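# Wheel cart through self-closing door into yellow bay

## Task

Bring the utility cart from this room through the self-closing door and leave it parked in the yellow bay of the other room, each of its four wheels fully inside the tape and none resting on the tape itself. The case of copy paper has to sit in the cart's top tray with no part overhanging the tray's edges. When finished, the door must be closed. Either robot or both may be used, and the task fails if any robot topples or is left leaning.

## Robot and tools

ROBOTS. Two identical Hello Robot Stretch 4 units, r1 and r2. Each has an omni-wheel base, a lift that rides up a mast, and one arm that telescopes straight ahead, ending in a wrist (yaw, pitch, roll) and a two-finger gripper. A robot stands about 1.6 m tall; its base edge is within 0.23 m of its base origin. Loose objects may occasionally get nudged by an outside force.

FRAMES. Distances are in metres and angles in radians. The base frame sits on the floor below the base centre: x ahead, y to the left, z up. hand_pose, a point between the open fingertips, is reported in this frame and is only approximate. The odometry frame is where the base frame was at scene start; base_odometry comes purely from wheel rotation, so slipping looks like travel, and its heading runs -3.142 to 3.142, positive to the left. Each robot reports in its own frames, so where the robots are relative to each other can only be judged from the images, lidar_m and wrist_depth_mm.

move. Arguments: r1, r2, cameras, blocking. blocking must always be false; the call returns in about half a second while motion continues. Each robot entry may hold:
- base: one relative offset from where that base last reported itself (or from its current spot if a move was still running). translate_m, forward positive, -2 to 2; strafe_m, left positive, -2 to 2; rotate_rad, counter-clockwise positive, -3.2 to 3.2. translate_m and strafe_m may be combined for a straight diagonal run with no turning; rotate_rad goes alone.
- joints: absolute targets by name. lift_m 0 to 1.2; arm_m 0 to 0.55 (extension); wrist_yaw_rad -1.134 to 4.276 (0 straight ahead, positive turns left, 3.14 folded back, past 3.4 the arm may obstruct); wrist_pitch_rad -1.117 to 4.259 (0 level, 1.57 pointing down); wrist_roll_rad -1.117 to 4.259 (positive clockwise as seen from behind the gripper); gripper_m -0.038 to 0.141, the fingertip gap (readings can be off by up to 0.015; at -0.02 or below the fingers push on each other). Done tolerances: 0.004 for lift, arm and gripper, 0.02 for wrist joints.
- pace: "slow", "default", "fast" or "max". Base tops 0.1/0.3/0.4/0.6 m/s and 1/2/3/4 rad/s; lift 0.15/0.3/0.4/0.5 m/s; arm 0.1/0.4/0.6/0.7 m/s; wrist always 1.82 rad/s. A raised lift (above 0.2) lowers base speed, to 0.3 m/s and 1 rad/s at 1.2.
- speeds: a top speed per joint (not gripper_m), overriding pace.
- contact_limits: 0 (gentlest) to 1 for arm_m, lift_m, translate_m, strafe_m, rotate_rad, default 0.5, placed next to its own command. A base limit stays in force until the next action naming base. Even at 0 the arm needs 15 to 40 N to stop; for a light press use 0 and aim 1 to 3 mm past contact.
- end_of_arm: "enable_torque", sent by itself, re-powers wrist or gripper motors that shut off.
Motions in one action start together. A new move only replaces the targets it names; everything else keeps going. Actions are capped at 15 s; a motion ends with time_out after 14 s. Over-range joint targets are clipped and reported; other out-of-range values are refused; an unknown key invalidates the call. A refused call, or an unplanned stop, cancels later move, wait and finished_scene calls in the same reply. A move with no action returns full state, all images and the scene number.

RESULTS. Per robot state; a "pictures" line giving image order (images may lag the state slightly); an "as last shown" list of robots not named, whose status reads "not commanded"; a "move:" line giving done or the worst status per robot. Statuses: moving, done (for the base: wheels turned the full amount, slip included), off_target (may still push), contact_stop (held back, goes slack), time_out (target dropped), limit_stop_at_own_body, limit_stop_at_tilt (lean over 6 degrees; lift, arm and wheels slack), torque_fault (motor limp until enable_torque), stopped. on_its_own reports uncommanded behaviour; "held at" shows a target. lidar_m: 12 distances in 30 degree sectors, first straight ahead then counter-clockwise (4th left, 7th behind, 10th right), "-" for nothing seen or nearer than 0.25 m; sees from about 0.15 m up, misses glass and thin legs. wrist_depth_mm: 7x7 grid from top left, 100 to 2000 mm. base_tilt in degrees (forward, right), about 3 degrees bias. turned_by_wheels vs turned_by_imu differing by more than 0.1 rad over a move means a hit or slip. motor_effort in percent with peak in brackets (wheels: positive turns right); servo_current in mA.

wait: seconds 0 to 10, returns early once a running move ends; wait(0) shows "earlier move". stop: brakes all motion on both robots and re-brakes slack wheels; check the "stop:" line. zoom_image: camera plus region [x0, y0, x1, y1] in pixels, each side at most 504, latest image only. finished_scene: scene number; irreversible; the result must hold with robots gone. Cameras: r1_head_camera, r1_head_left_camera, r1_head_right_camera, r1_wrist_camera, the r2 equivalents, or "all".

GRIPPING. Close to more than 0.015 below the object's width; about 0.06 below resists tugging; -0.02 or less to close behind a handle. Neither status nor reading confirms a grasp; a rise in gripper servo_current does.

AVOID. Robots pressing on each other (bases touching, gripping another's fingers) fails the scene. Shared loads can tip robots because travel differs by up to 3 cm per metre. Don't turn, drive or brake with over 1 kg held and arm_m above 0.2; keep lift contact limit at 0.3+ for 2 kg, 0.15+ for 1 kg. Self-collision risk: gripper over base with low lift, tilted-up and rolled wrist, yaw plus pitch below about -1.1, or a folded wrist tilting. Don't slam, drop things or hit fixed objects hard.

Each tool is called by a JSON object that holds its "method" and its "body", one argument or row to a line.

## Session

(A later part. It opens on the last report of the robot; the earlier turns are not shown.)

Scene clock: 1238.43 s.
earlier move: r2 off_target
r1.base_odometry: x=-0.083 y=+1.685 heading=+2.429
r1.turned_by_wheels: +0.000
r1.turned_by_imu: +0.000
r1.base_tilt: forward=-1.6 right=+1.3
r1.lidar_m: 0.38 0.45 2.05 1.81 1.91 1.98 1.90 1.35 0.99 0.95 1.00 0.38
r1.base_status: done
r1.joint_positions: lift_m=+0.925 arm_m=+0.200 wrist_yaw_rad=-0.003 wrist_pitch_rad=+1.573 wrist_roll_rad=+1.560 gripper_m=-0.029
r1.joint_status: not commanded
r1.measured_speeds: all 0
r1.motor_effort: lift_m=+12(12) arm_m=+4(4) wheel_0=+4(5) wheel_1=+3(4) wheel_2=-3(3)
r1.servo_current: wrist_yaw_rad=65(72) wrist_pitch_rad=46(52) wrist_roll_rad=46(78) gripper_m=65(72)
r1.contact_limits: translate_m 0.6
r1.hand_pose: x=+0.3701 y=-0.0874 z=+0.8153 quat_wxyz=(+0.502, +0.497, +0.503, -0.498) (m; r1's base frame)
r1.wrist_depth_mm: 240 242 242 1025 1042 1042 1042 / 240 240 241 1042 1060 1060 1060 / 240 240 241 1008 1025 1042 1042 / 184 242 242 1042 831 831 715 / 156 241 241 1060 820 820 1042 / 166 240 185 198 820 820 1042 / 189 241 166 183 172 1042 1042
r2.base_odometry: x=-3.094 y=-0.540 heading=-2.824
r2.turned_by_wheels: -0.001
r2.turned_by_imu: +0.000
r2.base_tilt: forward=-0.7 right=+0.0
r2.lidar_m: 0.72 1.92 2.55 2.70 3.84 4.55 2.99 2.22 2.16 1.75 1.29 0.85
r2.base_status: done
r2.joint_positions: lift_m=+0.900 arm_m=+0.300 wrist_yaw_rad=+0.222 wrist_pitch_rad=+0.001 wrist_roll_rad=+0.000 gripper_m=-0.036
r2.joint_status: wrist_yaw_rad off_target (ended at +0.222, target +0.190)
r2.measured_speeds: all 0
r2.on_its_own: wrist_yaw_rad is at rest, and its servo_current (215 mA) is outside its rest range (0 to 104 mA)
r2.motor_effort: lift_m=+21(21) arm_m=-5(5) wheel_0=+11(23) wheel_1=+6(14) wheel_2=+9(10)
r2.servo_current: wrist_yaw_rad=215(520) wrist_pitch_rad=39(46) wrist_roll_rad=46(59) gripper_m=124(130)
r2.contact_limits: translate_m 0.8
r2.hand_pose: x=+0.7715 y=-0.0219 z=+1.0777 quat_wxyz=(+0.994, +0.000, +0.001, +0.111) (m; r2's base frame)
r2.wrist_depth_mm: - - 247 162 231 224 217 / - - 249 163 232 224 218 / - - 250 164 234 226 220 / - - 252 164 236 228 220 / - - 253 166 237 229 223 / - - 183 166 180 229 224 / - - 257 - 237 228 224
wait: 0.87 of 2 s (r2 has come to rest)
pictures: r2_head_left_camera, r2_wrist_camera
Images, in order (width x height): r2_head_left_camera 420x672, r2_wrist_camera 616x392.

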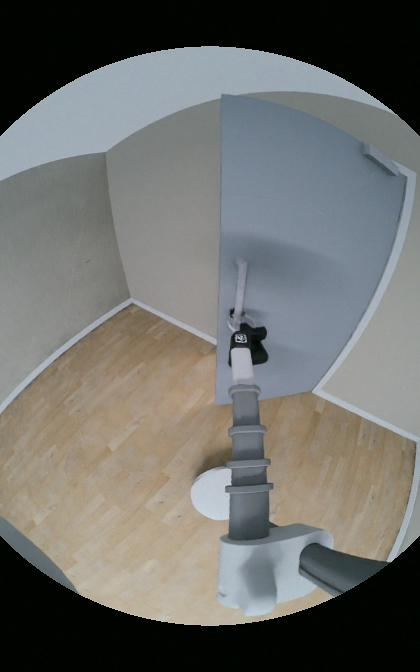

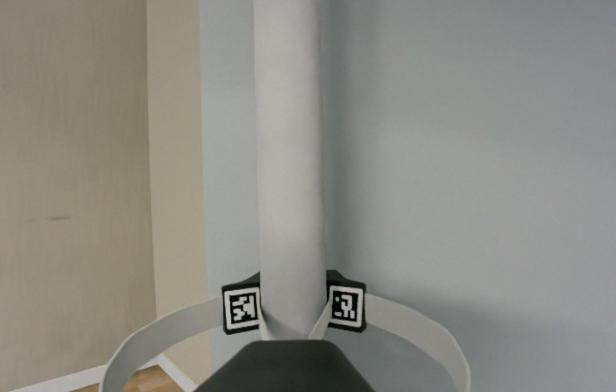

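{"method": "move", "body": {
  "blocking": false,
  "r1": {"base":{"translate_m":-0.05},"joints":{"lift_m":1.17}},
  "r2": {"base":{"translate_m":0.217,"strafe_m":0.071},"joints":{"wrist_yaw_rad":-0.06},"speeds":{"wrist_yaw_rad":0.11},"pace":"slow","contact_limits":{"translate_m":0.8}}
}}

{"method": "wait", "body": {
  "seconds": 2
}}

{"method": "move", "body": {
  "blocking": false,
  "r1": {"base":{"strafe_m":0.4}}
}}

{"method": "wait", "body": {
  "seconds": 1
}}

{"method": "wait", "body": {
  "seconds": 3,
  "cameras": ["r1_wrist_camera","r1_head_right_camera","r2_head_left_camera","r2_wrist_camera"]
}}

Scene clock: 1249.33 s.
move: r1 moving; r2 moving
r1.base_odometry: x=-0.060 y=+1.665 heading=+2.429
r1.turned_by_wheels: +0.000
r1.turned_by_imu: +0.000
r1.base_tilt: forward=-1.6 right=+1.3
r1.lidar_m: 0.42 0.48 2.06 1.80 1.91 1.95 1.88 1.36 0.99 0.96 1.03 0.43
r1.base_status: translate_m moving
r1.joint_positions: lift_m=+0.963 arm_m=+0.200 wrist_yaw_rad=-0.003 wrist_pitch_rad=+1.572 wrist_roll_rad=+1.560 gripper_m=-0.029
r1.joint_status: lift_m moving
r1.measured_speeds: translate_m=-0.107 strafe_m=-0.001 rotate_rad=+0.000 lift_m=+0.146 arm_m=+0.000 wrist_yaw_rad=+0.000 wrist_pitch_rad=+0.000 wrist_roll_rad=+0.000
r1.motor_effort: lift_m=+26(27) arm_m=+4(4) wheel_0=-6(10) wheel_1=-4(7) wheel_2=+6(9)
r1.servo_current: wrist_yaw_rad=52(59) wrist_pitch_rad=46(52) wrist_roll_rad=46(59) gripper_m=59(65)
r1.hand_pose: x=+0.3702 y=-0.0874 z=+0.8524 quat_wxyz=(+0.502, +0.497, +0.503, -0.498) (m; r1's base frame)
r1.wrist_depth_mm: 271 272 273 1078 1078 1060 1060 / 271 272 273 1060 1078 1078 1078 / 272 272 273 1060 1078 1078 1078 / 210 273 283 1060 878 866 1078 / 195 271 - 1078 866 854 1078 / 211 272 180 199 854 854 1060 / 236 271 166 179 172 1060 1078
r2.base_odometry: x=-3.105 y=-0.548 heading=-2.822
r2.turned_by_wheels: +0.003
r2.turned_by_imu: +0.003
r2.base_tilt: forward=-0.6 right=+0.1
r2.lidar_m: 0.71 1.89 2.57 2.72 3.83 4.55 3.01 2.24 2.17 1.73 1.27 0.83
r2.base_status: translate_m moving; strafe_m moving
r2.joint_positions: lift_m=+0.900 arm_m=+0.300 wrist_yaw_rad=+0.183 wrist_pitch_rad=+0.001 wrist_roll_rad=+0.000 gripper_m=-0.036
r2.joint_status: wrist_yaw_rad moving
r2.measured_speeds: translate_m=+0.049 strafe_m=+0.015 rotate_rad=+0.001 lift_m=+0.000 arm_m=+0.000 wrist_yaw_rad=-0.085 wrist_pitch_rad=+0.000 wrist_roll_rad=+0.000
r2.motor_effort: lift_m=+21(21) arm_m=-5(5) wheel_0=+13(16) wheel_1=+11(12) wheel_2=+6(8)
r2.servo_current: wrist_yaw_rad=345(377) wrist_pitch_rad=39(46) wrist_roll_rad=46(59) gripper_m=124(130)
r2.contact_limits: translate_m 0.8
r2.hand_pose: x=+0.7705 y=-0.0335 z=+1.0777 quat_wxyz=(+0.996, +0.000, +0.001, +0.091) (m; r2's base frame)
r2.wrist_depth_mm: - - 246 165 232 224 219 / - - 249 165 233 225 220 / - - 250 165 234 227 221 / - - 250 166 236 229 223 / - - 253 167 236 229 224 / - - 180 167 179 230 225 / - - 257 - 238 228 227
pictures: none

Scene clock: 1250.93 s.
earlier move: r1 done; r2 moving
r1.base_odometry: x=-0.046 y=+1.653 heading=+2.429
r1.turned_by_wheels: +0.000
r1.turned_by_imu: +0.000
r1.base_tilt: forward=-1.6 right=+1.3
r1.lidar_m: 0.42 0.51 2.04 1.80 1.91 1.94 1.87 1.37 0.99 0.97 1.01 0.45
r1.base_status: done
r1.joint_positions: lift_m=+1.170 arm_m=+0.200 wrist_yaw_rad=-0.003 wrist_pitch_rad=+1.572 wrist_roll_rad=+1.560 gripper_m=-0.029
r1.joint_status: all done
r1.measured_speeds: all 0
r1.motor_effort: lift_m=+24(28) arm_m=+4(4) wheel_0=-2(10) wheel_1=-2(7) wheel_2=+0(9)
r1.servo_current: wrist_yaw_rad=46(65) wrist_pitch_rad=39(52) wrist_roll_rad=52(72) gripper_m=59(65)
r1.hand_pose: x=+0.3702 y=-0.0874 z=+1.0593 quat_wxyz=(+0.502, +0.497, +0.502, -0.498) (m; r1's base frame)
r1.wrist_depth_mm: 469 480 1281 1281 1281 1308 1281 / 480 484 484 1255 1281 1308 1255 / 484 480 480 1281 1281 1308 1281 / 267 407 484 1308 1098 1078 1281 / 236 382 488 1255 1078 1098 1281 / 258 430 186 200 1060 1281 1281 / 281 373 173 183 173 1308 1281
r2.base_odometry: x=-3.225 y=-0.637 heading=-2.821
r2.turned_by_wheels: +0.000
r2.turned_by_imu: +0.005
r2.base_tilt: forward=-0.6 right=+0.0
r2.lidar_m: 0.71 1.78 2.44 2.58 3.68 4.66 3.17 2.38 2.30 1.62 1.04 0.77
r2.base_status: translate_m moving; strafe_m moving
r2.joint_positions: lift_m=+0.900 arm_m=+0.300 wrist_yaw_rad=+0.017 wrist_pitch_rad=+0.001 wrist_roll_rad=+0.000 gripper_m=-0.036
r2.joint_status: wrist_yaw_rad moving
r2.measured_speeds: translate_m=+0.095 strafe_m=+0.033 rotate_rad=+0.002 lift_m=+0.000 arm_m=+0.000 wrist_yaw_rad=-0.119 wrist_pitch_rad=+0.000 wrist_roll_rad=+0.000
r2.motor_effort: lift_m=+21(21) arm_m=-5(5) wheel_0=+19(24) wheel_1=+10(13) wheel_2=+10(11)
r2.servo_current: wrist_yaw_rad=553(559) wrist_pitch_rad=39(46) wrist_roll_rad=52(59) gripper_m=124(130)
r2.contact_limits: translate_m 0.8
r2.hand_pose: x=+0.7608 y=-0.0825 z=+1.0777 quat_wxyz=(+1.000, +0.000, +0.001, +0.008) (m; r2's base frame)
r2.wrist_depth_mm: - - 245 162 231 224 219 / 1808 - 246 163 233 227 220 / 1863 - 248 163 234 228 223 / - - 250 169 235 228 224 / 1921 - 252 165 236 230 225 / 1921 - 180 165 235 230 225 / - 136 254 - 239 230 228
wait: 1.60 of 2 s (r1 has come to rest)
pictures: none

Scene clock: 1251.43 s.
earlier move: r2 moving
move: r1 moving
r1.base_odometry: x=-0.069 y=+1.625 heading=+2.429
r1.turned_by_wheels: +0.000
r1.turned_by_imu: +0.000
r1.base_tilt: forward=-1.6 right=+1.3
r1.lidar_m: 0.44 0.50 2.06 1.75 1.86 1.91 1.85 1.40 1.02 0.98 1.09 0.44
r1.base_status: strafe_m moving
r1.joint_positions: lift_m=+1.170 arm_m=+0.200 wrist_yaw_rad=-0.003 wrist_pitch_rad=+1.572 wrist_roll_rad=+1.560 gripper_m=-0.029
r1.joint_status: not commanded
r1.measured_speeds: translate_m=+0.000 strafe_m=+0.139 rotate_rad=+0.001 lift_m=+0.000 arm_m=+0.000 wrist_yaw_rad=+0.000 wrist_pitch_rad=+0.000 wrist_roll_rad=+0.000
r1.motor_effort: lift_m=+24(24) arm_m=+4(4) wheel_0=-9(12) wheel_1=+8(10) wheel_2=-1(1)
r1.servo_current: wrist_yaw_rad=39(65) wrist_pitch_rad=46(46) wrist_roll_rad=39(59) gripper_m=65(65)
r1.hand_pose: x=+0.3702 y=-0.0874 z=+1.0593 quat_wxyz=(+0.502, +0.497, +0.502, -0.498) (m; r1's base frame)
r1.wrist_depth_mm: 480 484 480 1281 1281 1281 1281 / 480 484 484 1308 1281 1281 1308 / 357 484 480 1281 1281 1281 1281 / 236 362 484 1281 1078 1078 1281 / 258 418 484 1281 1078 1060 1281 / 282 469 185 200 1060 1281 1281 / 307 407 176 183 173 1281 1308
r2.base_odometry: x=-3.261 y=-0.663 heading=-2.822
r2.turned_by_wheels: -0.001
r2.turned_by_imu: +0.000
r2.base_tilt: forward=-0.6 right=+0.1
r2.lidar_m: 0.71 1.73 2.42 2.57 3.65 4.66 3.22 2.41 2.32 1.55 1.05 0.79
r2.base_status: translate_m moving; strafe_m moving
r2.joint_positions: lift_m=+0.900 arm_m=+0.300 wrist_yaw_rad=-0.017 wrist_pitch_rad=+0.001 wrist_roll_rad=+0.000 gripper_m=-0.036
r2.joint_status: wrist_yaw_rad moving
r2.measured_speeds: translate_m=+0.065 strafe_m=+0.021 rotate_rad=-0.003 lift_m=+0.000 arm_m=+0.000 wrist_yaw_rad=-0.024 wrist_pitch_rad=+0.000 wrist_roll_rad=+0.000
r2.motor_effort: lift_m=+21(21) arm_m=-5(5) wheel_0=+13(20) wheel_1=+9(11) wheel_2=+9(11)
r2.servo_current: wrist_yaw_rad=358(546) wrist_pitch_rad=39(46) wrist_roll_rad=46(59) gripper_m=117(130)
r2.contact_limits: translate_m 0.8
r2.hand_pose: x=+0.7579 y=-0.0923 z=+1.0777 quat_wxyz=(+1.000, +0.000, +0.001, -0.008) (m; r2's base frame)
r2.wrist_depth_mm: - - 246 166 231 225 220 / 1808 - 246 166 233 227 221 / 1756 - 248 166 235 228 224 / - - 250 167 235 229 224 / 1808 - 251 167 238 230 225 / 1808 - 183 166 236 231 227 / - - 256 - 240 231 227
pictures: none

Scene clock: 1252.37 s.
earlier move: r1 moving; r2 off_target
r1.base_odometry: x=-0.225 y=+1.445 heading=+2.429
r1.turned_by_wheels: +0.000
r1.turned_by_imu: +0.001
r1.base_tilt: forward=-1.6 right=+1.3
r1.lidar_m: 0.48 2.10 1.86 1.54 1.64 1.92 1.87 1.70 1.29 1.24 0.61 0.50
r1.base_status: strafe_m moving
r1.joint_positions: lift_m=+1.170 arm_m=+0.200 wrist_yaw_rad=-0.003 wrist_pitch_rad=+1.572 wrist_roll_rad=+1.560 gripper_m=-0.029
r1.joint_status: not commanded
r1.measured_speeds: translate_m=+0.000 strafe_m=+0.276 rotate_rad=-0.002 lift_m=+0.000 arm_m=+0.000 wrist_yaw_rad=+0.000 wrist_pitch_rad=+0.000 wrist_roll_rad=+0.000
r1.motor_effort: lift_m=+23(24) arm_m=+4(4) wheel_0=-3(12) wheel_1=+2(12) wheel_2=+0(2)
r1.servo_current: wrist_yaw_rad=52(65) wrist_pitch_rad=39(46) wrist_roll_rad=39(72) gripper_m=59(65)
r1.hand_pose: x=+0.3702 y=-0.0874 z=+1.0594 quat_wxyz=(+0.502, +0.498, +0.502, -0.498) (m; r1's base frame)
r1.wrist_depth_mm: 304 430 480 1255 1281 1281 1308 / 330 469 480 1281 1281 1308 1255 / 370 484 - 1281 1281 1308 1281 / 488 484 759 1308 1060 1308 1308 / 484 484 1281 1281 1060 1078 1281 / 477 480 186 200 1078 1281 1281 / 1281 137 173 179 172 1281 1308
r2.base_odometry: x=-3.278 y=-0.676 heading=-2.823
r2.turned_by_wheels: -0.001
r2.turned_by_imu: +0.000
r2.base_tilt: forward=-0.7 right=+0.1
r2.lidar_m: 0.71 1.69 2.40 2.54 3.63 4.69 3.24 2.41 2.34 1.54 1.01 0.78
r2.base_status: done
r2.joint_positions: lift_m=+0.900 arm_m=+0.300 wrist_yaw_rad=-0.024 wrist_pitch_rad=+0.001 wrist_roll_rad=+0.000 gripper_m=-0.036
r2.joint_status: wrist_yaw_rad off_target (ended at -0.024, target -0.060)
r2.measured_speeds: all 0
r2.motor_effort: lift_m=+21(21) arm_m=-5(5) wheel_0=+8(20) wheel_1=+4(11) wheel_2=+8(11)
r2.servo_current: wrist_yaw_rad=273(546) wrist_pitch_rad=39(46) wrist_roll_rad=39(65) gripper_m=117(130)
r2.contact_limits: translate_m 0.8
r2.hand_pose: x=+0.7572 y=-0.0944 z=+1.0777 quat_wxyz=(+1.000, +0.000, +0.001, -0.012) (m; r2's base frame)
r2.wrist_depth_mm: - - 246 163 232 225 220 / - - 247 164 232 227 220 / - - 250 164 235 228 222 / 1708 - 249 165 236 229 223 / 1756 - 252 165 238 230 225 / 1708 - 183 166 179 231 226 / - - 257 - 239 230 228
wait: 0.93 of 1 s (r2 has come to rest)
pictures: none

Scene clock: 1253.60 s.
earlier move: r1 done
r1.base_odometry: x=-0.307 y=+1.350 heading=+2.429
r1.turned_by_wheels: +0.000
r1.turned_by_imu: +0.001
r1.base_tilt: forward=-1.6 right=+1.3
r1.lidar_m: 0.51 1.96 1.73 1.41 1.49 1.89 1.84 1.92 1.42 1.34 0.62 0.52
r1.base_status: done
r1.joint_positions: lift_m=+1.170 arm_m=+0.200 wrist_yaw_rad=-0.003 wrist_pitch_rad=+1.572 wrist_roll_rad=+1.560 gripper_m=-0.029
r1.joint_status: not commanded
r1.measured_speeds: all 0
r1.motor_effort: lift_m=+23(24) arm_m=+4(4) wheel_0=-2(12) wheel_1=+1(12) wheel_2=+1(2)
r1.servo_current: wrist_yaw_rad=46(65) wrist_pitch_rad=46(46) wrist_roll_rad=46(72) gripper_m=59(65)
r1.hand_pose: x=+0.3702 y=-0.0874 z=+1.0594 quat_wxyz=(+0.502, +0.498, +0.502, -0.498) (m; r1's base frame)
r1.wrist_depth_mm: 439 484 - 1281 1281 1281 1308 / 484 484 - 1281 1281 1281 1308 / 480 480 788 1255 1281 1308 1281 / 484 484 1281 1281 1060 1098 1308 / 1255 1255 1229 1255 1078 1078 1308 / 1229 1255 188 200 1060 1281 1308 / 1255 1255 179 1308 172 1308 1308
r2.base_odometry: x=-3.278 y=-0.676 heading=-2.823
r2.turned_by_wheels: +0.000
r2.turned_by_imu: +0.000
r2.base_tilt: forward=-0.6 right=+0.1
r2.lidar_m: 0.69 1.72 2.37 2.54 3.58 4.69 3.23 2.42 2.34 1.52 1.02 0.78
r2.base_status: done
r2.joint_positions: lift_m=+0.900 arm_m=+0.300 wrist_yaw_rad=-0.024 wrist_pitch_rad=+0.001 wrist_roll_rad=+0.000 gripper_m=-0.036
r2.joint_status: wrist_yaw_rad off_target (ended at -0.024, target -0.060)
r2.measured_speeds: all 0
r2.on_its_own: wrist_yaw_rad is at rest, and its servo_current (273 mA) is outside its rest range (0 to 104 mA)
r2.motor_effort: lift_m=+21(21) arm_m=-5(5) wheel_0=+8(20) wheel_1=+4(11) wheel_2=+8(11)
r2.servo_current: wrist_yaw_rad=273(546) wrist_pitch_rad=39(46) wrist_roll_rad=39(65) gripper_m=117(130)
r2.contact_limits: translate_m 0.8
r2.hand_pose: x=+0.7572 y=-0.0944 z=+1.0777 quat_wxyz=(+1.000, +0.000, +0.001, -0.012) (m; r2's base frame)
r2.wrist_depth_mm: - - 247 163 233 224 220 / - - 247 164 234 225 221 / - - 250 164 234 229 223 / 1756 - 250 165 236 229 223 / 1708 - 253 166 239 230 225 / 1756 - 183 167 180 231 226 / - - 256 - 239 230 228
wait: 1.23 of 3 s (r1 has come to rest)
pictures: r1_head_right_camera, r1_wrist_camera, r2_head_left_camera, r2_wrist_camera
Images, in order (width x height): r1_head_right_camera 420x672, r1_wrist_camera 616x392, r2_head_left_camera 420x672, r2_wrist_camera 616x392.

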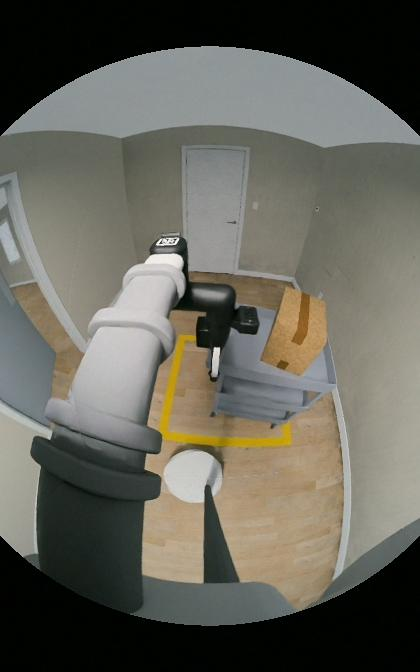

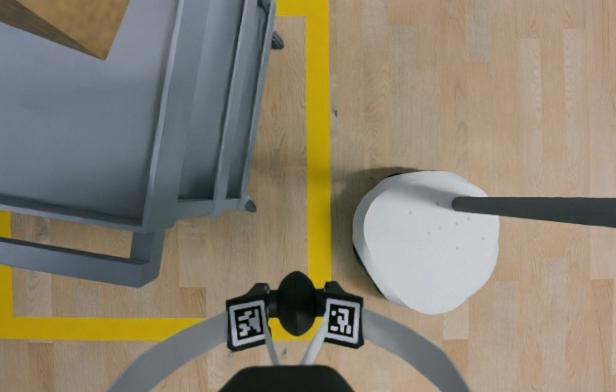

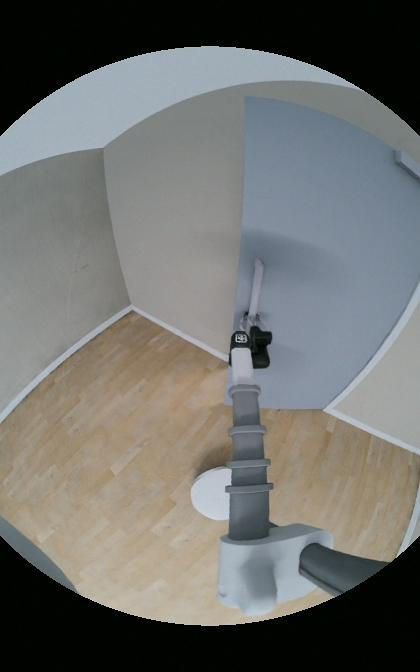

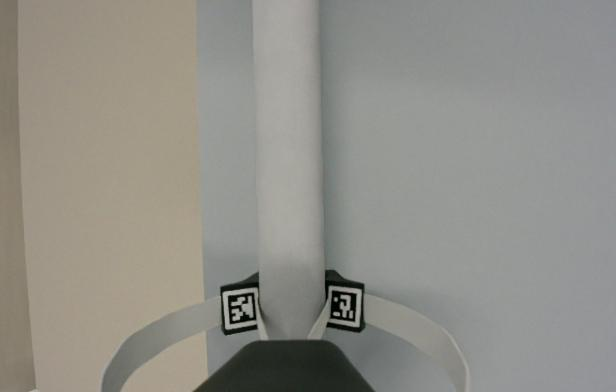

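{"method": "move", "body": {
  "blocking": false,
  "r1": {"base":{"strafe_m":-0.92}},
  "r2": {"base":{"translate_m":0.135,"strafe_m":0.006},"joints":{"wrist_yaw_rad":-0.2},"speeds":{"wrist_yaw_rad":0.11},"pace":"slow","contact_limits":{"translate_m":0.8}}
}}

{"method": "wait", "body": {
  "seconds": 2
}}

{"method": "wait", "body": {
  "seconds": 3,
  "cameras": ["r1_wrist_camera","r1_head_left_camera","r2_head_left_camera","r2_wrist_camera","r2_head_camera"]
}}

Scene clock: 1274.30 s.
move: r1 moving; r2 moving
r1.base_odometry: x=-0.283 y=+1.377 heading=+2.429
r1.turned_by_wheels: +0.000
r1.turned_by_imu: +0.000
r1.base_tilt: forward=-1.6 right=+1.3
r1.lidar_m: 0.51 2.00 1.77 1.42 1.54 1.92 1.85 1.87 1.37 1.34 0.61 0.50
r1.base_status: strafe_m moving
r1.joint_positions: lift_m=+1.170 arm_m=+0.200 wrist_yaw_rad=-0.003 wrist_pitch_rad=+1.572 wrist_roll_rad=+1.560 gripper_m=-0.029
r1.joint_status: not commanded
r1.measured_speeds: translate_m=+0.000 strafe_m=-0.139 rotate_rad=-0.002 lift_m=+0.000 arm_m=+0.000 wrist_yaw_rad=+0.000 wrist_pitch_rad=+0.000 wrist_roll_rad=+0.000
r1.motor_effort: lift_m=+23(24) arm_m=+4(4) wheel_0=+8(11) wheel_1=-9(9) wheel_2=+0(2)
r1.servo_current: wrist_yaw_rad=65(65) wrist_pitch_rad=52(52) wrist_roll_rad=59(78) gripper_m=65(65)
r1.hand_pose: x=+0.3702 y=-0.0874 z=+1.0594 quat_wxyz=(+0.502, +0.498, +0.502, -0.498) (m; r1's base frame)
r1.wrist_depth_mm: 370 480 - 1255 1281 1255 1281 / 480 480 - 1281 1281 1308 1281 / 480 484 - 1281 1281 1308 1281 / 484 484 750 1255 1078 1078 1255 / 1281 484 1281 1281 1060 1078 1281 / 1281 1281 208 200 1060 1281 1255 / 1255 1281 179 1281 173 1281 1255
r2.base_odometry: x=-3.290 y=-0.680 heading=-2.820
r2.turned_by_wheels: +0.003
r2.turned_by_imu: +0.003
r2.base_tilt: forward=-0.6 right=+0.0
r2.lidar_m: 0.69 1.68 2.37 2.54 3.62 4.69 3.22 2.41 2.34 1.51 0.99 0.76
r2.base_status: translate_m moving; strafe_m moving
r2.joint_positions: lift_m=+0.900 arm_m=+0.300 wrist_yaw_rad=-0.063 wrist_pitch_rad=+0.001 wrist_roll_rad=+0.000 gripper_m=-0.036
r2.joint_status: wrist_yaw_rad moving
r2.measured_speeds: translate_m=+0.049 strafe_m=+0.002 rotate_rad=+0.002 lift_m=+0.000 arm_m=+0.000 wrist_yaw_rad=-0.089 wrist_pitch_rad=+0.000 wrist_roll_rad=+0.000
r2.motor_effort: lift_m=+21(21) arm_m=-5(5) wheel_0=+16(16) wheel_1=+11(11) wheel_2=+6(7)
r2.servo_current: wrist_yaw_rad=403(403) wrist_pitch_rad=39(39) wrist_roll_rad=46(65) gripper_m=117(124)
r2.contact_limits: translate_m 0.8
r2.hand_pose: x=+0.7533 y=-0.1053 z=+1.0777 quat_wxyz=(+1.000, +0.000, +0.001, -0.031) (m; r2's base frame)
r2.wrist_depth_mm: - - 246 166 233 226 221 / - - 247 166 234 228 222 / - - 248 167 236 229 224 / - - 249 167 236 229 226 / - - 251 165 238 231 227 / - - 183 166 236 233 229 / - - 255 - - 230 230
pictures: none

Scene clock: 1276.30 s.
earlier move: r1 moving; r2 moving
r1.base_odometry: x=+0.082 y=+1.800 heading=+2.429
r1.turned_by_wheels: +0.000
r1.turned_by_imu: -0.004
r1.base_tilt: forward=-1.6 right=+1.2
r1.lidar_m: 0.37 0.46 0.73 2.00 2.12 1.92 1.88 1.08 0.79 0.78 0.83 0.43
r1.base_status: strafe_m moving
r1.joint_positions: lift_m=+1.170 arm_m=+0.200 wrist_yaw_rad=-0.003 wrist_pitch_rad=+1.572 wrist_roll_rad=+1.560 gripper_m=-0.029
r1.joint_status: not commanded
r1.measured_speeds: translate_m=+0.000 strafe_m=-0.300 rotate_rad=-0.001 lift_m=+0.000 arm_m=+0.000 wrist_yaw_rad=+0.000 wrist_pitch_rad=+0.000 wrist_roll_rad=+0.000
r1.motor_effort: lift_m=+23(24) arm_m=+4(4) wheel_0=+7(11) wheel_1=-7(11) wheel_2=+0(2)
r1.servo_current: wrist_yaw_rad=59(65) wrist_pitch_rad=39(52) wrist_roll_rad=52(78) gripper_m=59(72)
r1.hand_pose: x=+0.3702 y=-0.0874 z=+1.0594 quat_wxyz=(+0.502, +0.498, +0.502, -0.498) (m; r1's base frame)
r1.wrist_depth_mm: 1281 1255 1255 1255 1281 1281 1281 / 1255 1255 1281 1255 1308 1281 1308 / 1255 1229 1255 1255 1281 1281 1308 / 480 477 484 1281 1078 1078 1281 / 484 484 484 1255 1060 1078 1308 / 442 480 208 200 1078 1281 1308 / 353 370 176 183 172 1281 1308
r2.base_odometry: x=-3.404 y=-0.724 heading=-2.820
r2.turned_by_wheels: +0.000
r2.turned_by_imu: +0.004
r2.base_tilt: forward=-0.6 right=+0.0
r2.lidar_m: 0.64 1.54 2.33 2.46 3.51 4.80 3.33 2.49 2.40 1.36 0.89 0.74
r2.base_status: translate_m moving; strafe_m moving
r2.joint_positions: lift_m=+0.900 arm_m=+0.300 wrist_yaw_rad=-0.151 wrist_pitch_rad=+0.001 wrist_roll_rad=+0.000 gripper_m=-0.036
r2.joint_status: wrist_yaw_rad off_target (ended at -0.150, target -0.200)
r2.measured_speeds: all 0
r2.motor_effort: lift_m=+21(21) arm_m=-5(6) wheel_0=+11(23) wheel_1=+8(13) wheel_2=+12(14)
r2.servo_current: wrist_yaw_rad=455(683) wrist_pitch_rad=39(46) wrist_roll_rad=46(65) gripper_m=124(130)
r2.contact_limits: translate_m 0.8
r2.hand_pose: x=+0.7429 y=-0.1298 z=+1.0777 quat_wxyz=(+0.997, +0.000, +0.001, -0.075) (m; r2's base frame)
r2.wrist_depth_mm: - - 246 166 230 222 216 / - - 247 167 231 224 218 / - - 250 167 234 224 219 / - - 251 167 235 227 220 / - - 253 167 236 227 222 / - - 182 166 233 227 223 / - - 257 - 237 227 225
wait: 2.00 s; no rest
pictures: none

Scene clock: 1276.43 s.
earlier move: r1 moving; r2 done
r1.base_odometry: x=+0.108 y=+1.831 heading=+2.429
r1.turned_by_wheels: +0.000
r1.turned_by_imu: +0.000
r1.base_tilt: forward=-1.6 right=+1.3
r1.lidar_m: 0.40 0.45 0.75 2.01 2.16 1.94 1.88 1.04 0.78 0.72 0.77 1.09
r1.base_status: strafe_m moving
r1.joint_positions: lift_m=+1.170 arm_m=+0.200 wrist_yaw_rad=-0.003 wrist_pitch_rad=+1.572 wrist_roll_rad=+1.560 gripper_m=-0.029
r1.joint_status: not commanded
r1.measured_speeds: translate_m=-0.001 strafe_m=-0.300 rotate_rad=+0.004 lift_m=+0.000 arm_m=+0.000 wrist_yaw_rad=+0.000 wrist_pitch_rad=+0.000 wrist_roll_rad=+0.000
r1.motor_effort: lift_m=+23(24) arm_m=+4(4) wheel_0=+6(11) wheel_1=-6(11) wheel_2=+1(2)
r1.servo_current: wrist_yaw_rad=72(72) wrist_pitch_rad=33(52) wrist_roll_rad=46(78) gripper_m=65(72)
r1.hand_pose: x=+0.3702 y=-0.0874 z=+1.0594 quat_wxyz=(+0.502, +0.498, +0.502, -0.498) (m; r1's base frame)
r1.wrist_depth_mm: 1255 1255 1281 1281 1281 1281 1281 / 1255 1229 1255 1281 1281 1281 1255 / 1255 1255 1281 1281 1281 1281 1336 / 484 1255 1255 1281 1060 1078 1255 / 480 477 480 1255 1060 1078 1308 / 480 488 208 200 1060 1281 1308 / 410 436 179 183 173 1281 1281
r2.base_odometry: x=-3.404 y=-0.724 heading=-2.820
r2.turned_by_wheels: +0.000
r2.turned_by_imu: +0.000
r2.base_tilt: forward=-0.7 right=+0.1
r2.lidar_m: 0.69 1.54 2.31 2.47 3.49 4.79 3.28 2.47 2.42 1.38 0.90 0.76
r2.base_status: done
r2.joint_positions: lift_m=+0.900 arm_m=+0.300 wrist_yaw_rad=-0.151 wrist_pitch_rad=+0.001 wrist_roll_rad=+0.000 gripper_m=-0.036
r2.joint_status: wrist_yaw_rad off_target (ended at -0.150, target -0.200)
r2.measured_speeds: all 0
r2.motor_effort: lift_m=+21(21) arm_m=-5(6) wheel_0=+11(23) wheel_1=+7(13) wheel_2=+13(14)
r2.servo_current: wrist_yaw_rad=468(683) wrist_pitch_rad=39(46) wrist_roll_rad=39(65) gripper_m=117(130)
r2.contact_limits: translate_m 0.8
r2.hand_pose: x=+0.7429 y=-0.1298 z=+1.0777 quat_wxyz=(+0.997, +0.000, +0.001, -0.075) (m; r2's base frame)
r2.wrist_depth_mm: - - 247 167 230 223 215 / - - 248 166 232 224 217 / - - 250 166 234 225 219 / - - 251 167 235 227 220 / - - 253 167 236 226 222 / - - 182 166 234 229 223 / - - 257 - 238 227 224
wait: 0.13 of 3 s (r2 has come to rest)
pictures: r1_head_left_camera, r1_wrist_camera, r2_head_camera, r2_head_left_camera, r2_wrist_camera
Images, in order (width x height): r1_head_left_camera 420x672, r1_wrist_camera 616x392, r2_head_camera 420x560, r2_head_left_camera 420x672, r2_wrist_camera 616x392.

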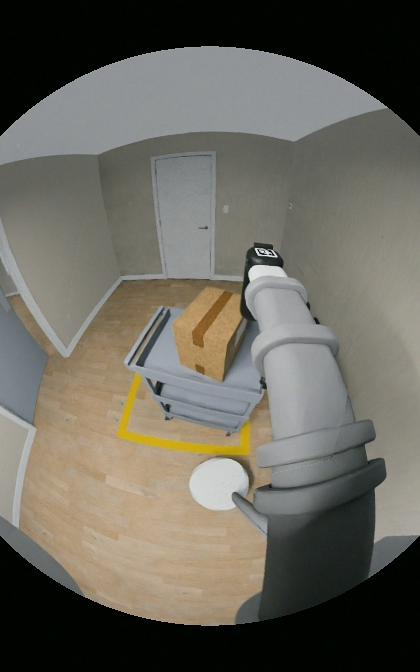

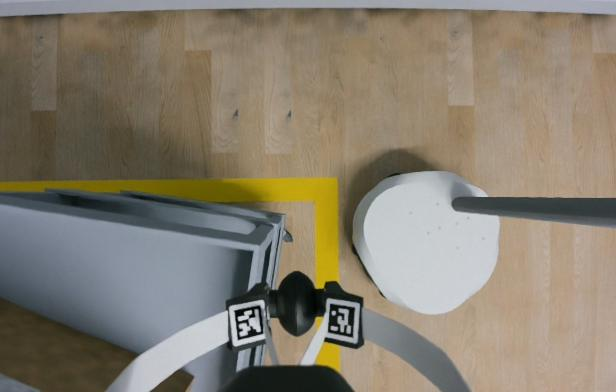

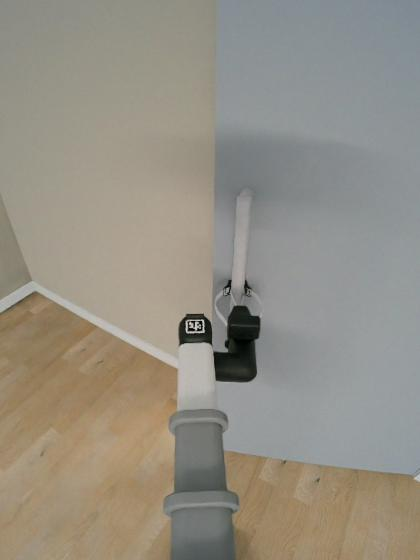

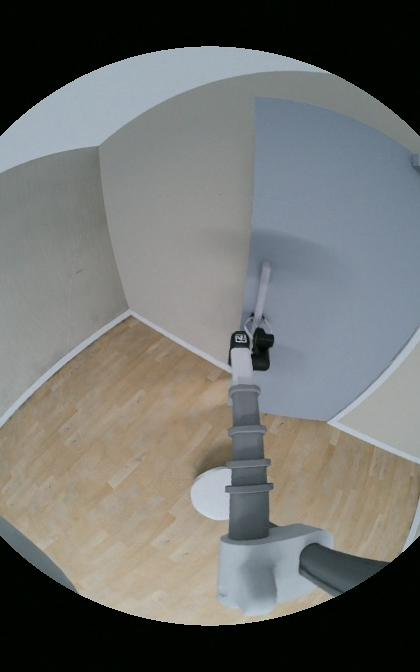

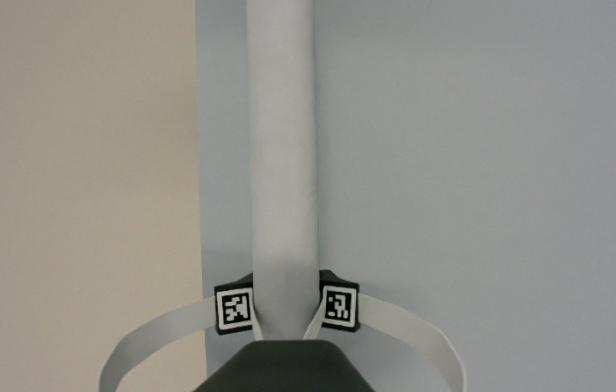

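{"method": "move", "body": {
  "blocking": false,
  "cameras": ["r1_wrist_camera"],
  "r2": {"base":{"translate_m":0.09,"strafe_m":0.0},"joints":{"wrist_yaw_rad":-0.29},"speeds":{"wrist_yaw_rad":0.11},"pace":"slow","contact_limits":{"translate_m":0.8}}
}}

{"method": "wait", "body": {
  "seconds": 3,
  "cameras": ["r2_head_left_camera","r2_wrist_camera"]
}}

Scene clock: 1281.93 s.
earlier move: r1 done
move: r2 moving
r1.base_odometry: x=+0.294 y=+2.046 heading=+2.429
r1.turned_by_wheels: +0.000
r1.turned_by_imu: -0.002
r1.base_tilt: forward=-1.6 right=+1.3
r1.lidar_m: 0.64 0.43 0.65 2.33 2.39 1.94 1.63 0.65 0.48 0.44 0.46 0.68
r1.base_status: done
r1.joint_positions: lift_m=+1.170 arm_m=+0.200 wrist_yaw_rad=-0.003 wrist_pitch_rad=+1.572 wrist_roll_rad=+1.560 gripper_m=-0.029
r1.joint_status: not commanded
r1.measured_speeds: all 0
r1.motor_effort: lift_m=+23(23) arm_m=+4(4) wheel_0=+0(1) wheel_1=-1(1) wheel_2=+0(0)
r1.servo_current: wrist_yaw_rad=46(59) wrist_pitch_rad=39(52) wrist_roll_rad=33(59) gripper_m=59(72)
r1.hand_pose: x=+0.3702 y=-0.0874 z=+1.0594 quat_wxyz=(+0.502, +0.498, +0.502, -0.498) (m; r1's base frame)
r1.wrist_depth_mm: - - - - - - - / - - - - - - - / 1255 1229 1281 1281 1281 1255 1308 / 1281 1281 1308 1281 1078 1078 1308 / 1229 1281 1255 1281 1060 1060 1308 / 1281 1281 182 200 1060 1308 1308 / 1255 136 160 180 173 1281 1281
r2.base_odometry: x=-3.416 y=-0.729 heading=-2.817
r2.turned_by_wheels: +0.003
r2.turned_by_imu: +0.004
r2.base_tilt: forward=-0.6 right=+0.0
r2.lidar_m: 0.69 1.52 2.29 2.45 3.49 4.80 3.30 2.50 2.43 1.34 0.90 0.76
r2.base_status: translate_m moving; strafe_m moving
r2.joint_positions: lift_m=+0.900 arm_m=+0.300 wrist_yaw_rad=-0.192 wrist_pitch_rad=+0.001 wrist_roll_rad=+0.000 gripper_m=-0.036
r2.joint_status: wrist_yaw_rad moving
r2.measured_speeds: translate_m=+0.048 strafe_m=+0.000 rotate_rad=+0.002 lift_m=+0.000 arm_m=+0.000 wrist_yaw_rad=-0.097 wrist_pitch_rad=+0.000 wrist_roll_rad=+0.000
r2.motor_effort: lift_m=+21(21) arm_m=-5(5) wheel_0=+16(17) wheel_1=+8(10) wheel_2=+10(12)
r2.servo_current: wrist_yaw_rad=663(663) wrist_pitch_rad=39(46) wrist_roll_rad=52(52) gripper_m=117(124)
r2.contact_limits: translate_m 0.8
r2.hand_pose: x=+0.7375 y=-0.1407 z=+1.0777 quat_wxyz=(+0.995, +0.000, +0.001, -0.096) (m; r2's base frame)
r2.wrist_depth_mm: - - 245 162 231 224 218 / - - 247 163 232 224 219 / - - 249 164 234 227 222 / - - 251 169 236 229 223 / - - 251 169 236 229 224 / - - 180 169 234 229 225 / - - 255 - 238 230 226
pictures: r1_wrist_camera
Images, in order (width x height): r1_wrist_camera 616x392.

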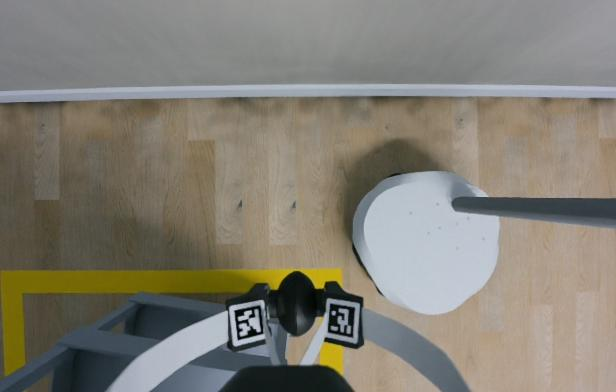

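Scene clock: 1283.60 s.
earlier move: r2 off_target
r1.base_odometry: x=+0.294 y=+2.046 heading=+2.429
r1.turned_by_wheels: +0.000
r1.turned_by_imu: +0.000
r1.base_tilt: forward=-1.6 right=+1.3
r1.lidar_m: 0.63 0.44 0.62 2.33 2.45 1.95 1.67 0.64 0.47 0.41 0.47 0.67
r1.base_status: done
r1.joint_positions: lift_m=+1.170 arm_m=+0.200 wrist_yaw_rad=-0.003 wrist_pitch_rad=+1.572 wrist_roll_rad=+1.560 gripper_m=-0.029
r1.joint_status: not commanded
r1.measured_speeds: all 0
r1.motor_effort: lift_m=+23(23) arm_m=+4(4) wheel_0=+0(1) wheel_1=-1(1) wheel_2=+0(0)
r1.servo_current: wrist_yaw_rad=52(59) wrist_pitch_rad=46(52) wrist_roll_rad=39(65) gripper_m=59(72)
r1.hand_pose: x=+0.3702 y=-0.0874 z=+1.0594 quat_wxyz=(+0.502, +0.498, +0.502, -0.498) (m; r1's base frame)
r1.wrist_depth_mm: - - - - - - - / - - - - - - - / 1229 1281 1281 1255 1255 1281 1281 / 1255 1281 1281 1255 1078 1060 1281 / 1281 1229 1229 1281 1060 1060 1281 / 1255 1255 183 199 1060 1281 1308 / 1281 136 159 179 173 1308 1308
r2.base_odometry: x=-3.490 y=-0.753 heading=-2.818
r2.turned_by_wheels: -0.001
r2.turned_by_imu: +0.001
r2.base_tilt: forward=-0.6 right=+0.0
r2.lidar_m: 0.67 1.45 2.26 2.41 3.45 4.86 3.36 2.55 2.48 1.27 0.84 0.72
r2.base_status: done
r2.joint_positions: lift_m=+0.900 arm_m=+0.300 wrist_yaw_rad=-0.241 wrist_pitch_rad=+0.001 wrist_roll_rad=+0.000 gripper_m=-0.036
r2.joint_status: wrist_yaw_rad off_target (ended at -0.240, target -0.290)
r2.measured_speeds: all 0
r2.on_its_own: wrist_yaw_rad is at rest, and its servo_current (462 mA) is outside its rest range (0 to 104 mA)
r2.motor_effort: lift_m=+21(21) arm_m=-5(5) wheel_0=+9(21) wheel_1=+6(12) wheel_2=+12(13)
r2.servo_current: wrist_yaw_rad=462(741) wrist_pitch_rad=39(46) wrist_roll_rad=26(59) gripper_m=117(130)
r2.contact_limits: translate_m 0.8
r2.hand_pose: x=+0.7302 y=-0.1538 z=+1.0777 quat_wxyz=(+0.993, +0.000, +0.001, -0.120) (m; r2's base frame)
r2.wrist_depth_mm: - - 247 165 231 222 216 / - - 247 166 232 223 218 / - - 249 166 233 225 219 / - - 250 167 234 227 220 / - - 254 167 236 227 223 / - - 182 166 233 228 223 / - - 257 - 238 226 224
wait: 1.67 of 3 s (r2 has come to rest)
pictures: r2_head_left_camera, r2_wrist_camera
Images, in order (width x height): r2_head_left_camera 420x672, r2_wrist_camera 616x392.

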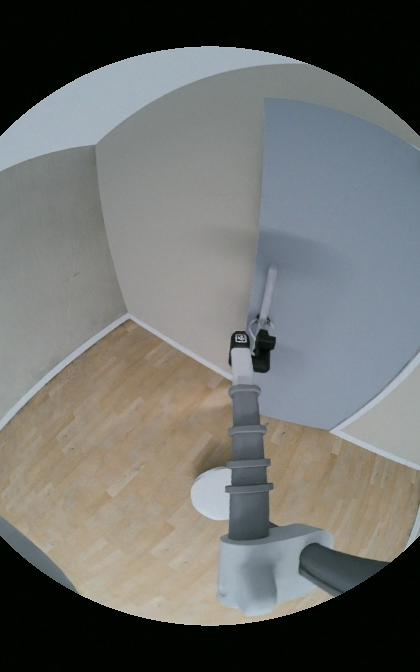

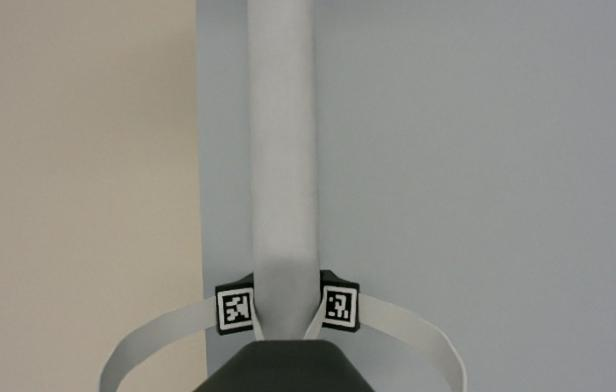

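{"method": "move", "body": {
  "blocking": false,
  "r1": {"base":{"translate_m":0.09},"joints":{"arm_m":0.5}},
  "r2": {"base":{"translate_m":0.08,"strafe_m":-0.015},"joints":{"wrist_yaw_rad":-0.38},"speeds":{"wrist_yaw_rad":0.11},"pace":"slow","contact_limits":{"translate_m":0.8}}
}}

{"method": "wait", "body": {
  "seconds": 1.2
}}

{"method": "wait", "body": {
  "seconds": 2,
  "cameras": ["r1_wrist_camera","r1_head_camera","r2_head_left_camera","r2_wrist_camera"]
}}

Scene clock: 1302.63 s.
move: r1 moving; r2 moving
r1.base_odometry: x=+0.271 y=+2.067 heading=+2.429
r1.turned_by_wheels: +0.000
r1.turned_by_imu: +0.000
r1.base_tilt: forward=-1.6 right=+1.3
r1.lidar_m: 0.63 0.41 0.56 2.32 2.44 1.99 1.64 0.65 0.45 0.44 0.48 0.68
r1.base_status: translate_m moving
r1.joint_positions: lift_m=+1.170 arm_m=+0.251 wrist_yaw_rad=-0.003 wrist_pitch_rad=+1.572 wrist_roll_rad=+1.560 gripper_m=-0.029
r1.joint_status: arm_m moving
r1.measured_speeds: translate_m=+0.122 strafe_m=-0.001 rotate_rad=+0.006 lift_m=+0.000 arm_m=+0.195 wrist_yaw_rad=+0.000 wrist_pitch_rad=+0.000 wrist_roll_rad=+0.000
r1.motor_effort: lift_m=+23(23) arm_m=+7(7) wheel_0=+4(8) wheel_1=+5(7) wheel_2=-9(9)
r1.servo_current: wrist_yaw_rad=52(72) wrist_pitch_rad=46(46) wrist_roll_rad=52(72) gripper_m=59(65)
r1.hand_pose: x=+0.4211 y=-0.0874 z=+1.0594 quat_wxyz=(+0.502, +0.498, +0.502, -0.498) (m; r1's base frame)
r1.wrist_depth_mm: - - - - - - - / - - - 1281 1255 1281 1308 / 1255 1281 1281 1255 1281 1281 1281 / 1255 1255 1281 1281 1098 1060 1281 / 1255 1255 1281 1255 1060 1060 1281 / 1255 1255 184 198 1060 1255 1308 / 1255 137 159 151 173 1281 1281
r2.base_odometry: x=-3.502 y=-0.755 heading=-2.815
r2.turned_by_wheels: +0.003
r2.turned_by_imu: +0.004
r2.base_tilt: forward=-0.6 right=+0.1
r2.lidar_m: 0.68 1.44 2.25 2.40 3.48 4.87 3.36 2.53 2.48 1.24 0.84 0.72
r2.base_status: translate_m moving; strafe_m moving
r2.joint_positions: lift_m=+0.900 arm_m=+0.300 wrist_yaw_rad=-0.280 wrist_pitch_rad=+0.001 wrist_roll_rad=+0.000 gripper_m=-0.036
r2.joint_status: wrist_yaw_rad moving
r2.measured_speeds: translate_m=+0.049 strafe_m=-0.008 rotate_rad=+0.004 lift_m=+0.000 arm_m=+0.000 wrist_yaw_rad=-0.092 wrist_pitch_rad=+0.000 wrist_roll_rad=+0.000
r2.motor_effort: lift_m=+21(21) arm_m=-6(6) wheel_0=+14(19) wheel_1=+7(8) wheel_2=+10(11)
r2.servo_current: wrist_yaw_rad=644(644) wrist_pitch_rad=46(46) wrist_roll_rad=26(52) gripper_m=117(124)
r2.contact_limits: translate_m 0.8
r2.hand_pose: x=+0.7240 y=-0.1638 z=+1.0777 quat_wxyz=(+0.990, +0.000, +0.001, -0.140) (m; r2's base frame)
r2.wrist_depth_mm: - - 245 162 231 224 218 / - - 247 163 232 224 220 / - - 249 164 234 227 221 / - - 250 169 235 228 222 / - - 251 170 236 229 224 / - - 180 170 235 229 225 / - - 256 - 238 229 227
pictures: none

Scene clock: 1303.83 s.
earlier move: r1 moving; r2 moving
r1.base_odometry: x=+0.226 y=+2.105 heading=+2.429
r1.turned_by_wheels: +0.000
r1.turned_by_imu: +0.000
r1.base_tilt: forward=-1.6 right=+1.3
r1.lidar_m: 0.59 0.38 0.48 2.31 2.44 2.04 1.63 0.65 0.46 0.43 0.49 0.69
r1.base_status: done
r1.joint_positions: lift_m=+1.170 arm_m=+0.500 wrist_yaw_rad=-0.002 wrist_pitch_rad=+1.572 wrist_roll_rad=+1.560 gripper_m=-0.029
r1.joint_status: arm_m moving
r1.measured_speeds: translate_m=+0.000 strafe_m=+0.000 rotate_rad=+0.000 lift_m=+0.000 arm_m=+0.018 wrist_yaw_rad=+0.000 wrist_pitch_rad=+0.000 wrist_roll_rad=+0.000
r1.motor_effort: lift_m=+23(23) arm_m=+5(7) wheel_0=+3(9) wheel_1=+2(7) wheel_2=+1(10)
r1.servo_current: wrist_yaw_rad=46(72) wrist_pitch_rad=39(46) wrist_roll_rad=52(72) gripper_m=65(72)
r1.hand_pose: x=+0.6702 y=-0.0874 z=+1.0594 quat_wxyz=(+0.502, +0.498, +0.502, -0.498) (m; r1's base frame)
r1.wrist_depth_mm: - - - - - - - / 1281 1255 1255 1281 1281 - - / 1281 1281 1281 1255 1281 1281 1281 / 1255 1255 1281 1255 1255 1229 1060 / 1281 1308 1308 1255 1255 1078 1042 / 1255 1229 208 198 179 1281 1308 / 1281 1281 179 - 149 1281 1281
r2.base_odometry: x=-3.570 y=-0.765 heading=-2.815
r2.turned_by_wheels: +0.000
r2.turned_by_imu: +0.002
r2.base_tilt: forward=-0.7 right=+0.1
r2.lidar_m: 0.67 1.35 2.24 2.39 3.45 4.95 3.41 2.57 2.50 1.15 0.78 0.73
r2.base_status: translate_m moving; strafe_m moving
r2.joint_positions: lift_m=+0.900 arm_m=+0.300 wrist_yaw_rad=-0.331 wrist_pitch_rad=+0.001 wrist_roll_rad=+0.000 gripper_m=-0.037
r2.joint_status: wrist_yaw_rad off_target (ended at -0.331, target -0.380)
r2.measured_speeds: translate_m=+0.010 strafe_m=-0.002 rotate_rad=+0.000 lift_m=+0.000 arm_m=+0.000 wrist_yaw_rad=+0.000 wrist_pitch_rad=+0.000 wrist_roll_rad=+0.000
r2.motor_effort: lift_m=+21(21) arm_m=-6(6) wheel_0=+17(22) wheel_1=+7(11) wheel_2=+12(15)
r2.servo_current: wrist_yaw_rad=468(787) wrist_pitch_rad=39(52) wrist_roll_rad=46(59) gripper_m=104(124)
r2.contact_limits: translate_m 0.8
r2.hand_pose: x=+0.7153 y=-0.1765 z=+1.0777 quat_wxyz=(+0.986, +0.000, +0.001, -0.165) (m; r2's base frame)
r2.wrist_depth_mm: - - 247 163 228 220 214 / - 480 248 234 231 222 216 / - - 249 174 230 224 217 / - - 251 173 232 224 218 / - - 252 172 234 226 220 / - - 178 166 231 228 221 / - - 256 - 236 225 222
wait: 1.20 s; no rest
pictures: none

Scene clock: 1304.13 s.
earlier move: r1 done; r2 moving
r1.base_odometry: x=+0.226 y=+2.105 heading=+2.429
r1.turned_by_wheels: +0.000
r1.turned_by_imu: +0.000
r1.base_tilt: forward=-1.6 right=+1.3
r1.lidar_m: 0.62 0.37 0.49 2.32 2.46 2.06 1.66 0.65 0.47 0.42 0.48 0.68
r1.base_status: done
r1.joint_positions: lift_m=+1.170 arm_m=+0.500 wrist_yaw_rad=-0.002 wrist_pitch_rad=+1.572 wrist_roll_rad=+1.560 gripper_m=-0.029
r1.joint_status: all done
r1.measured_speeds: all 0
r1.motor_effort: lift_m=+23(23) arm_m=+4(7) wheel_0=+3(9) wheel_1=+2(7) wheel_2=+1(10)
r1.servo_current: wrist_yaw_rad=59(72) wrist_pitch_rad=46(46) wrist_roll_rad=46(72) gripper_m=59(72)
r1.hand_pose: x=+0.6704 y=-0.0874 z=+1.0594 quat_wxyz=(+0.502, +0.498, +0.502, -0.498) (m; r1's base frame)
r1.wrist_depth_mm: - - - - - - - / 1255 1281 1281 1255 1255 - - / 1281 1281 1255 1281 1308 1255 1281 / 1229 1281 1308 1281 1281 1255 1060 / 1281 1281 1281 1281 1255 1078 1060 / 1255 1308 209 198 179 1281 1281 / 1255 1229 179 - 149 1281 1281
r2.base_odometry: x=-3.570 y=-0.765 heading=-2.815
r2.turned_by_wheels: +0.000
r2.turned_by_imu: +0.000
r2.base_tilt: forward=-0.6 right=+0.0
r2.lidar_m: 0.68 1.36 2.23 2.39 3.43 4.95 3.38 2.57 2.47 1.15 0.79 0.72
r2.base_status: translate_m moving; strafe_m moving
r2.joint_positions: lift_m=+0.900 arm_m=+0.300 wrist_yaw_rad=-0.331 wrist_pitch_rad=+0.001 wrist_roll_rad=+0.000 gripper_m=-0.037
r2.joint_status: wrist_yaw_rad off_target (ended at -0.331, target -0.380)
r2.measured_speeds: all 0
r2.motor_effort: lift_m=+21(21) arm_m=-5(6) wheel_0=+15(22) wheel_1=+7(11) wheel_2=+14(15)
r2.servo_current: wrist_yaw_rad=462(787) wrist_pitch_rad=33(52) wrist_roll_rad=52(59) gripper_m=111(124)
r2.contact_limits: translate_m 0.8
r2.hand_pose: x=+0.7153 y=-0.1765 z=+1.0777 quat_wxyz=(+0.986, +0.000, +0.001, -0.165) (m; r2's base frame)
r2.wrist_depth_mm: - - 248 163 229 221 214 / - 484 249 235 230 223 216 / - - 251 164 232 225 218 / - - 253 171 233 226 219 / - - 254 171 235 226 220 / - - 179 171 232 227 221 / - - 258 - 236 226 222
wait: 0.30 of 2 s (r1 has come to rest)
pictures: r1_head_camera, r1_wrist_camera, r2_head_left_camera, r2_wrist_camera
Images, in order (width x height): r1_head_camera 420x560, r1_wrist_camera 616x392, r2_head_left_camera 420x672, r2_wrist_camera 616x392.

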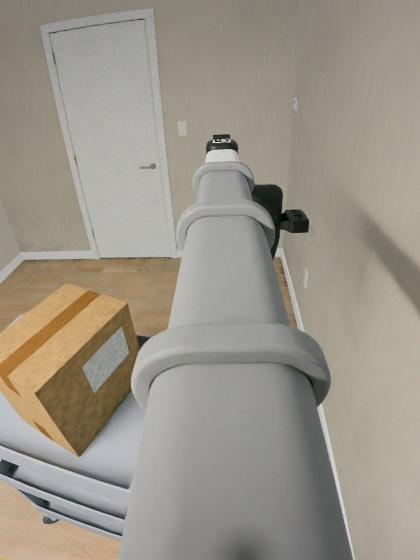

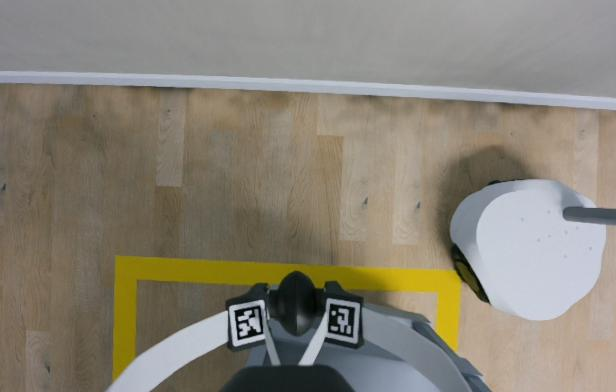

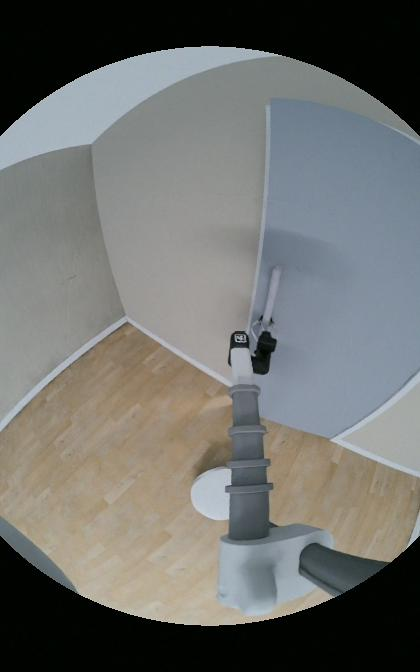

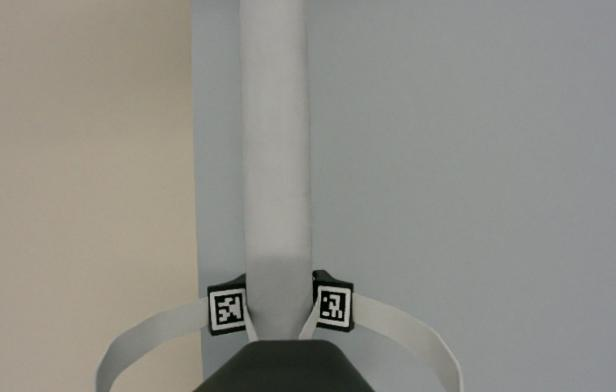

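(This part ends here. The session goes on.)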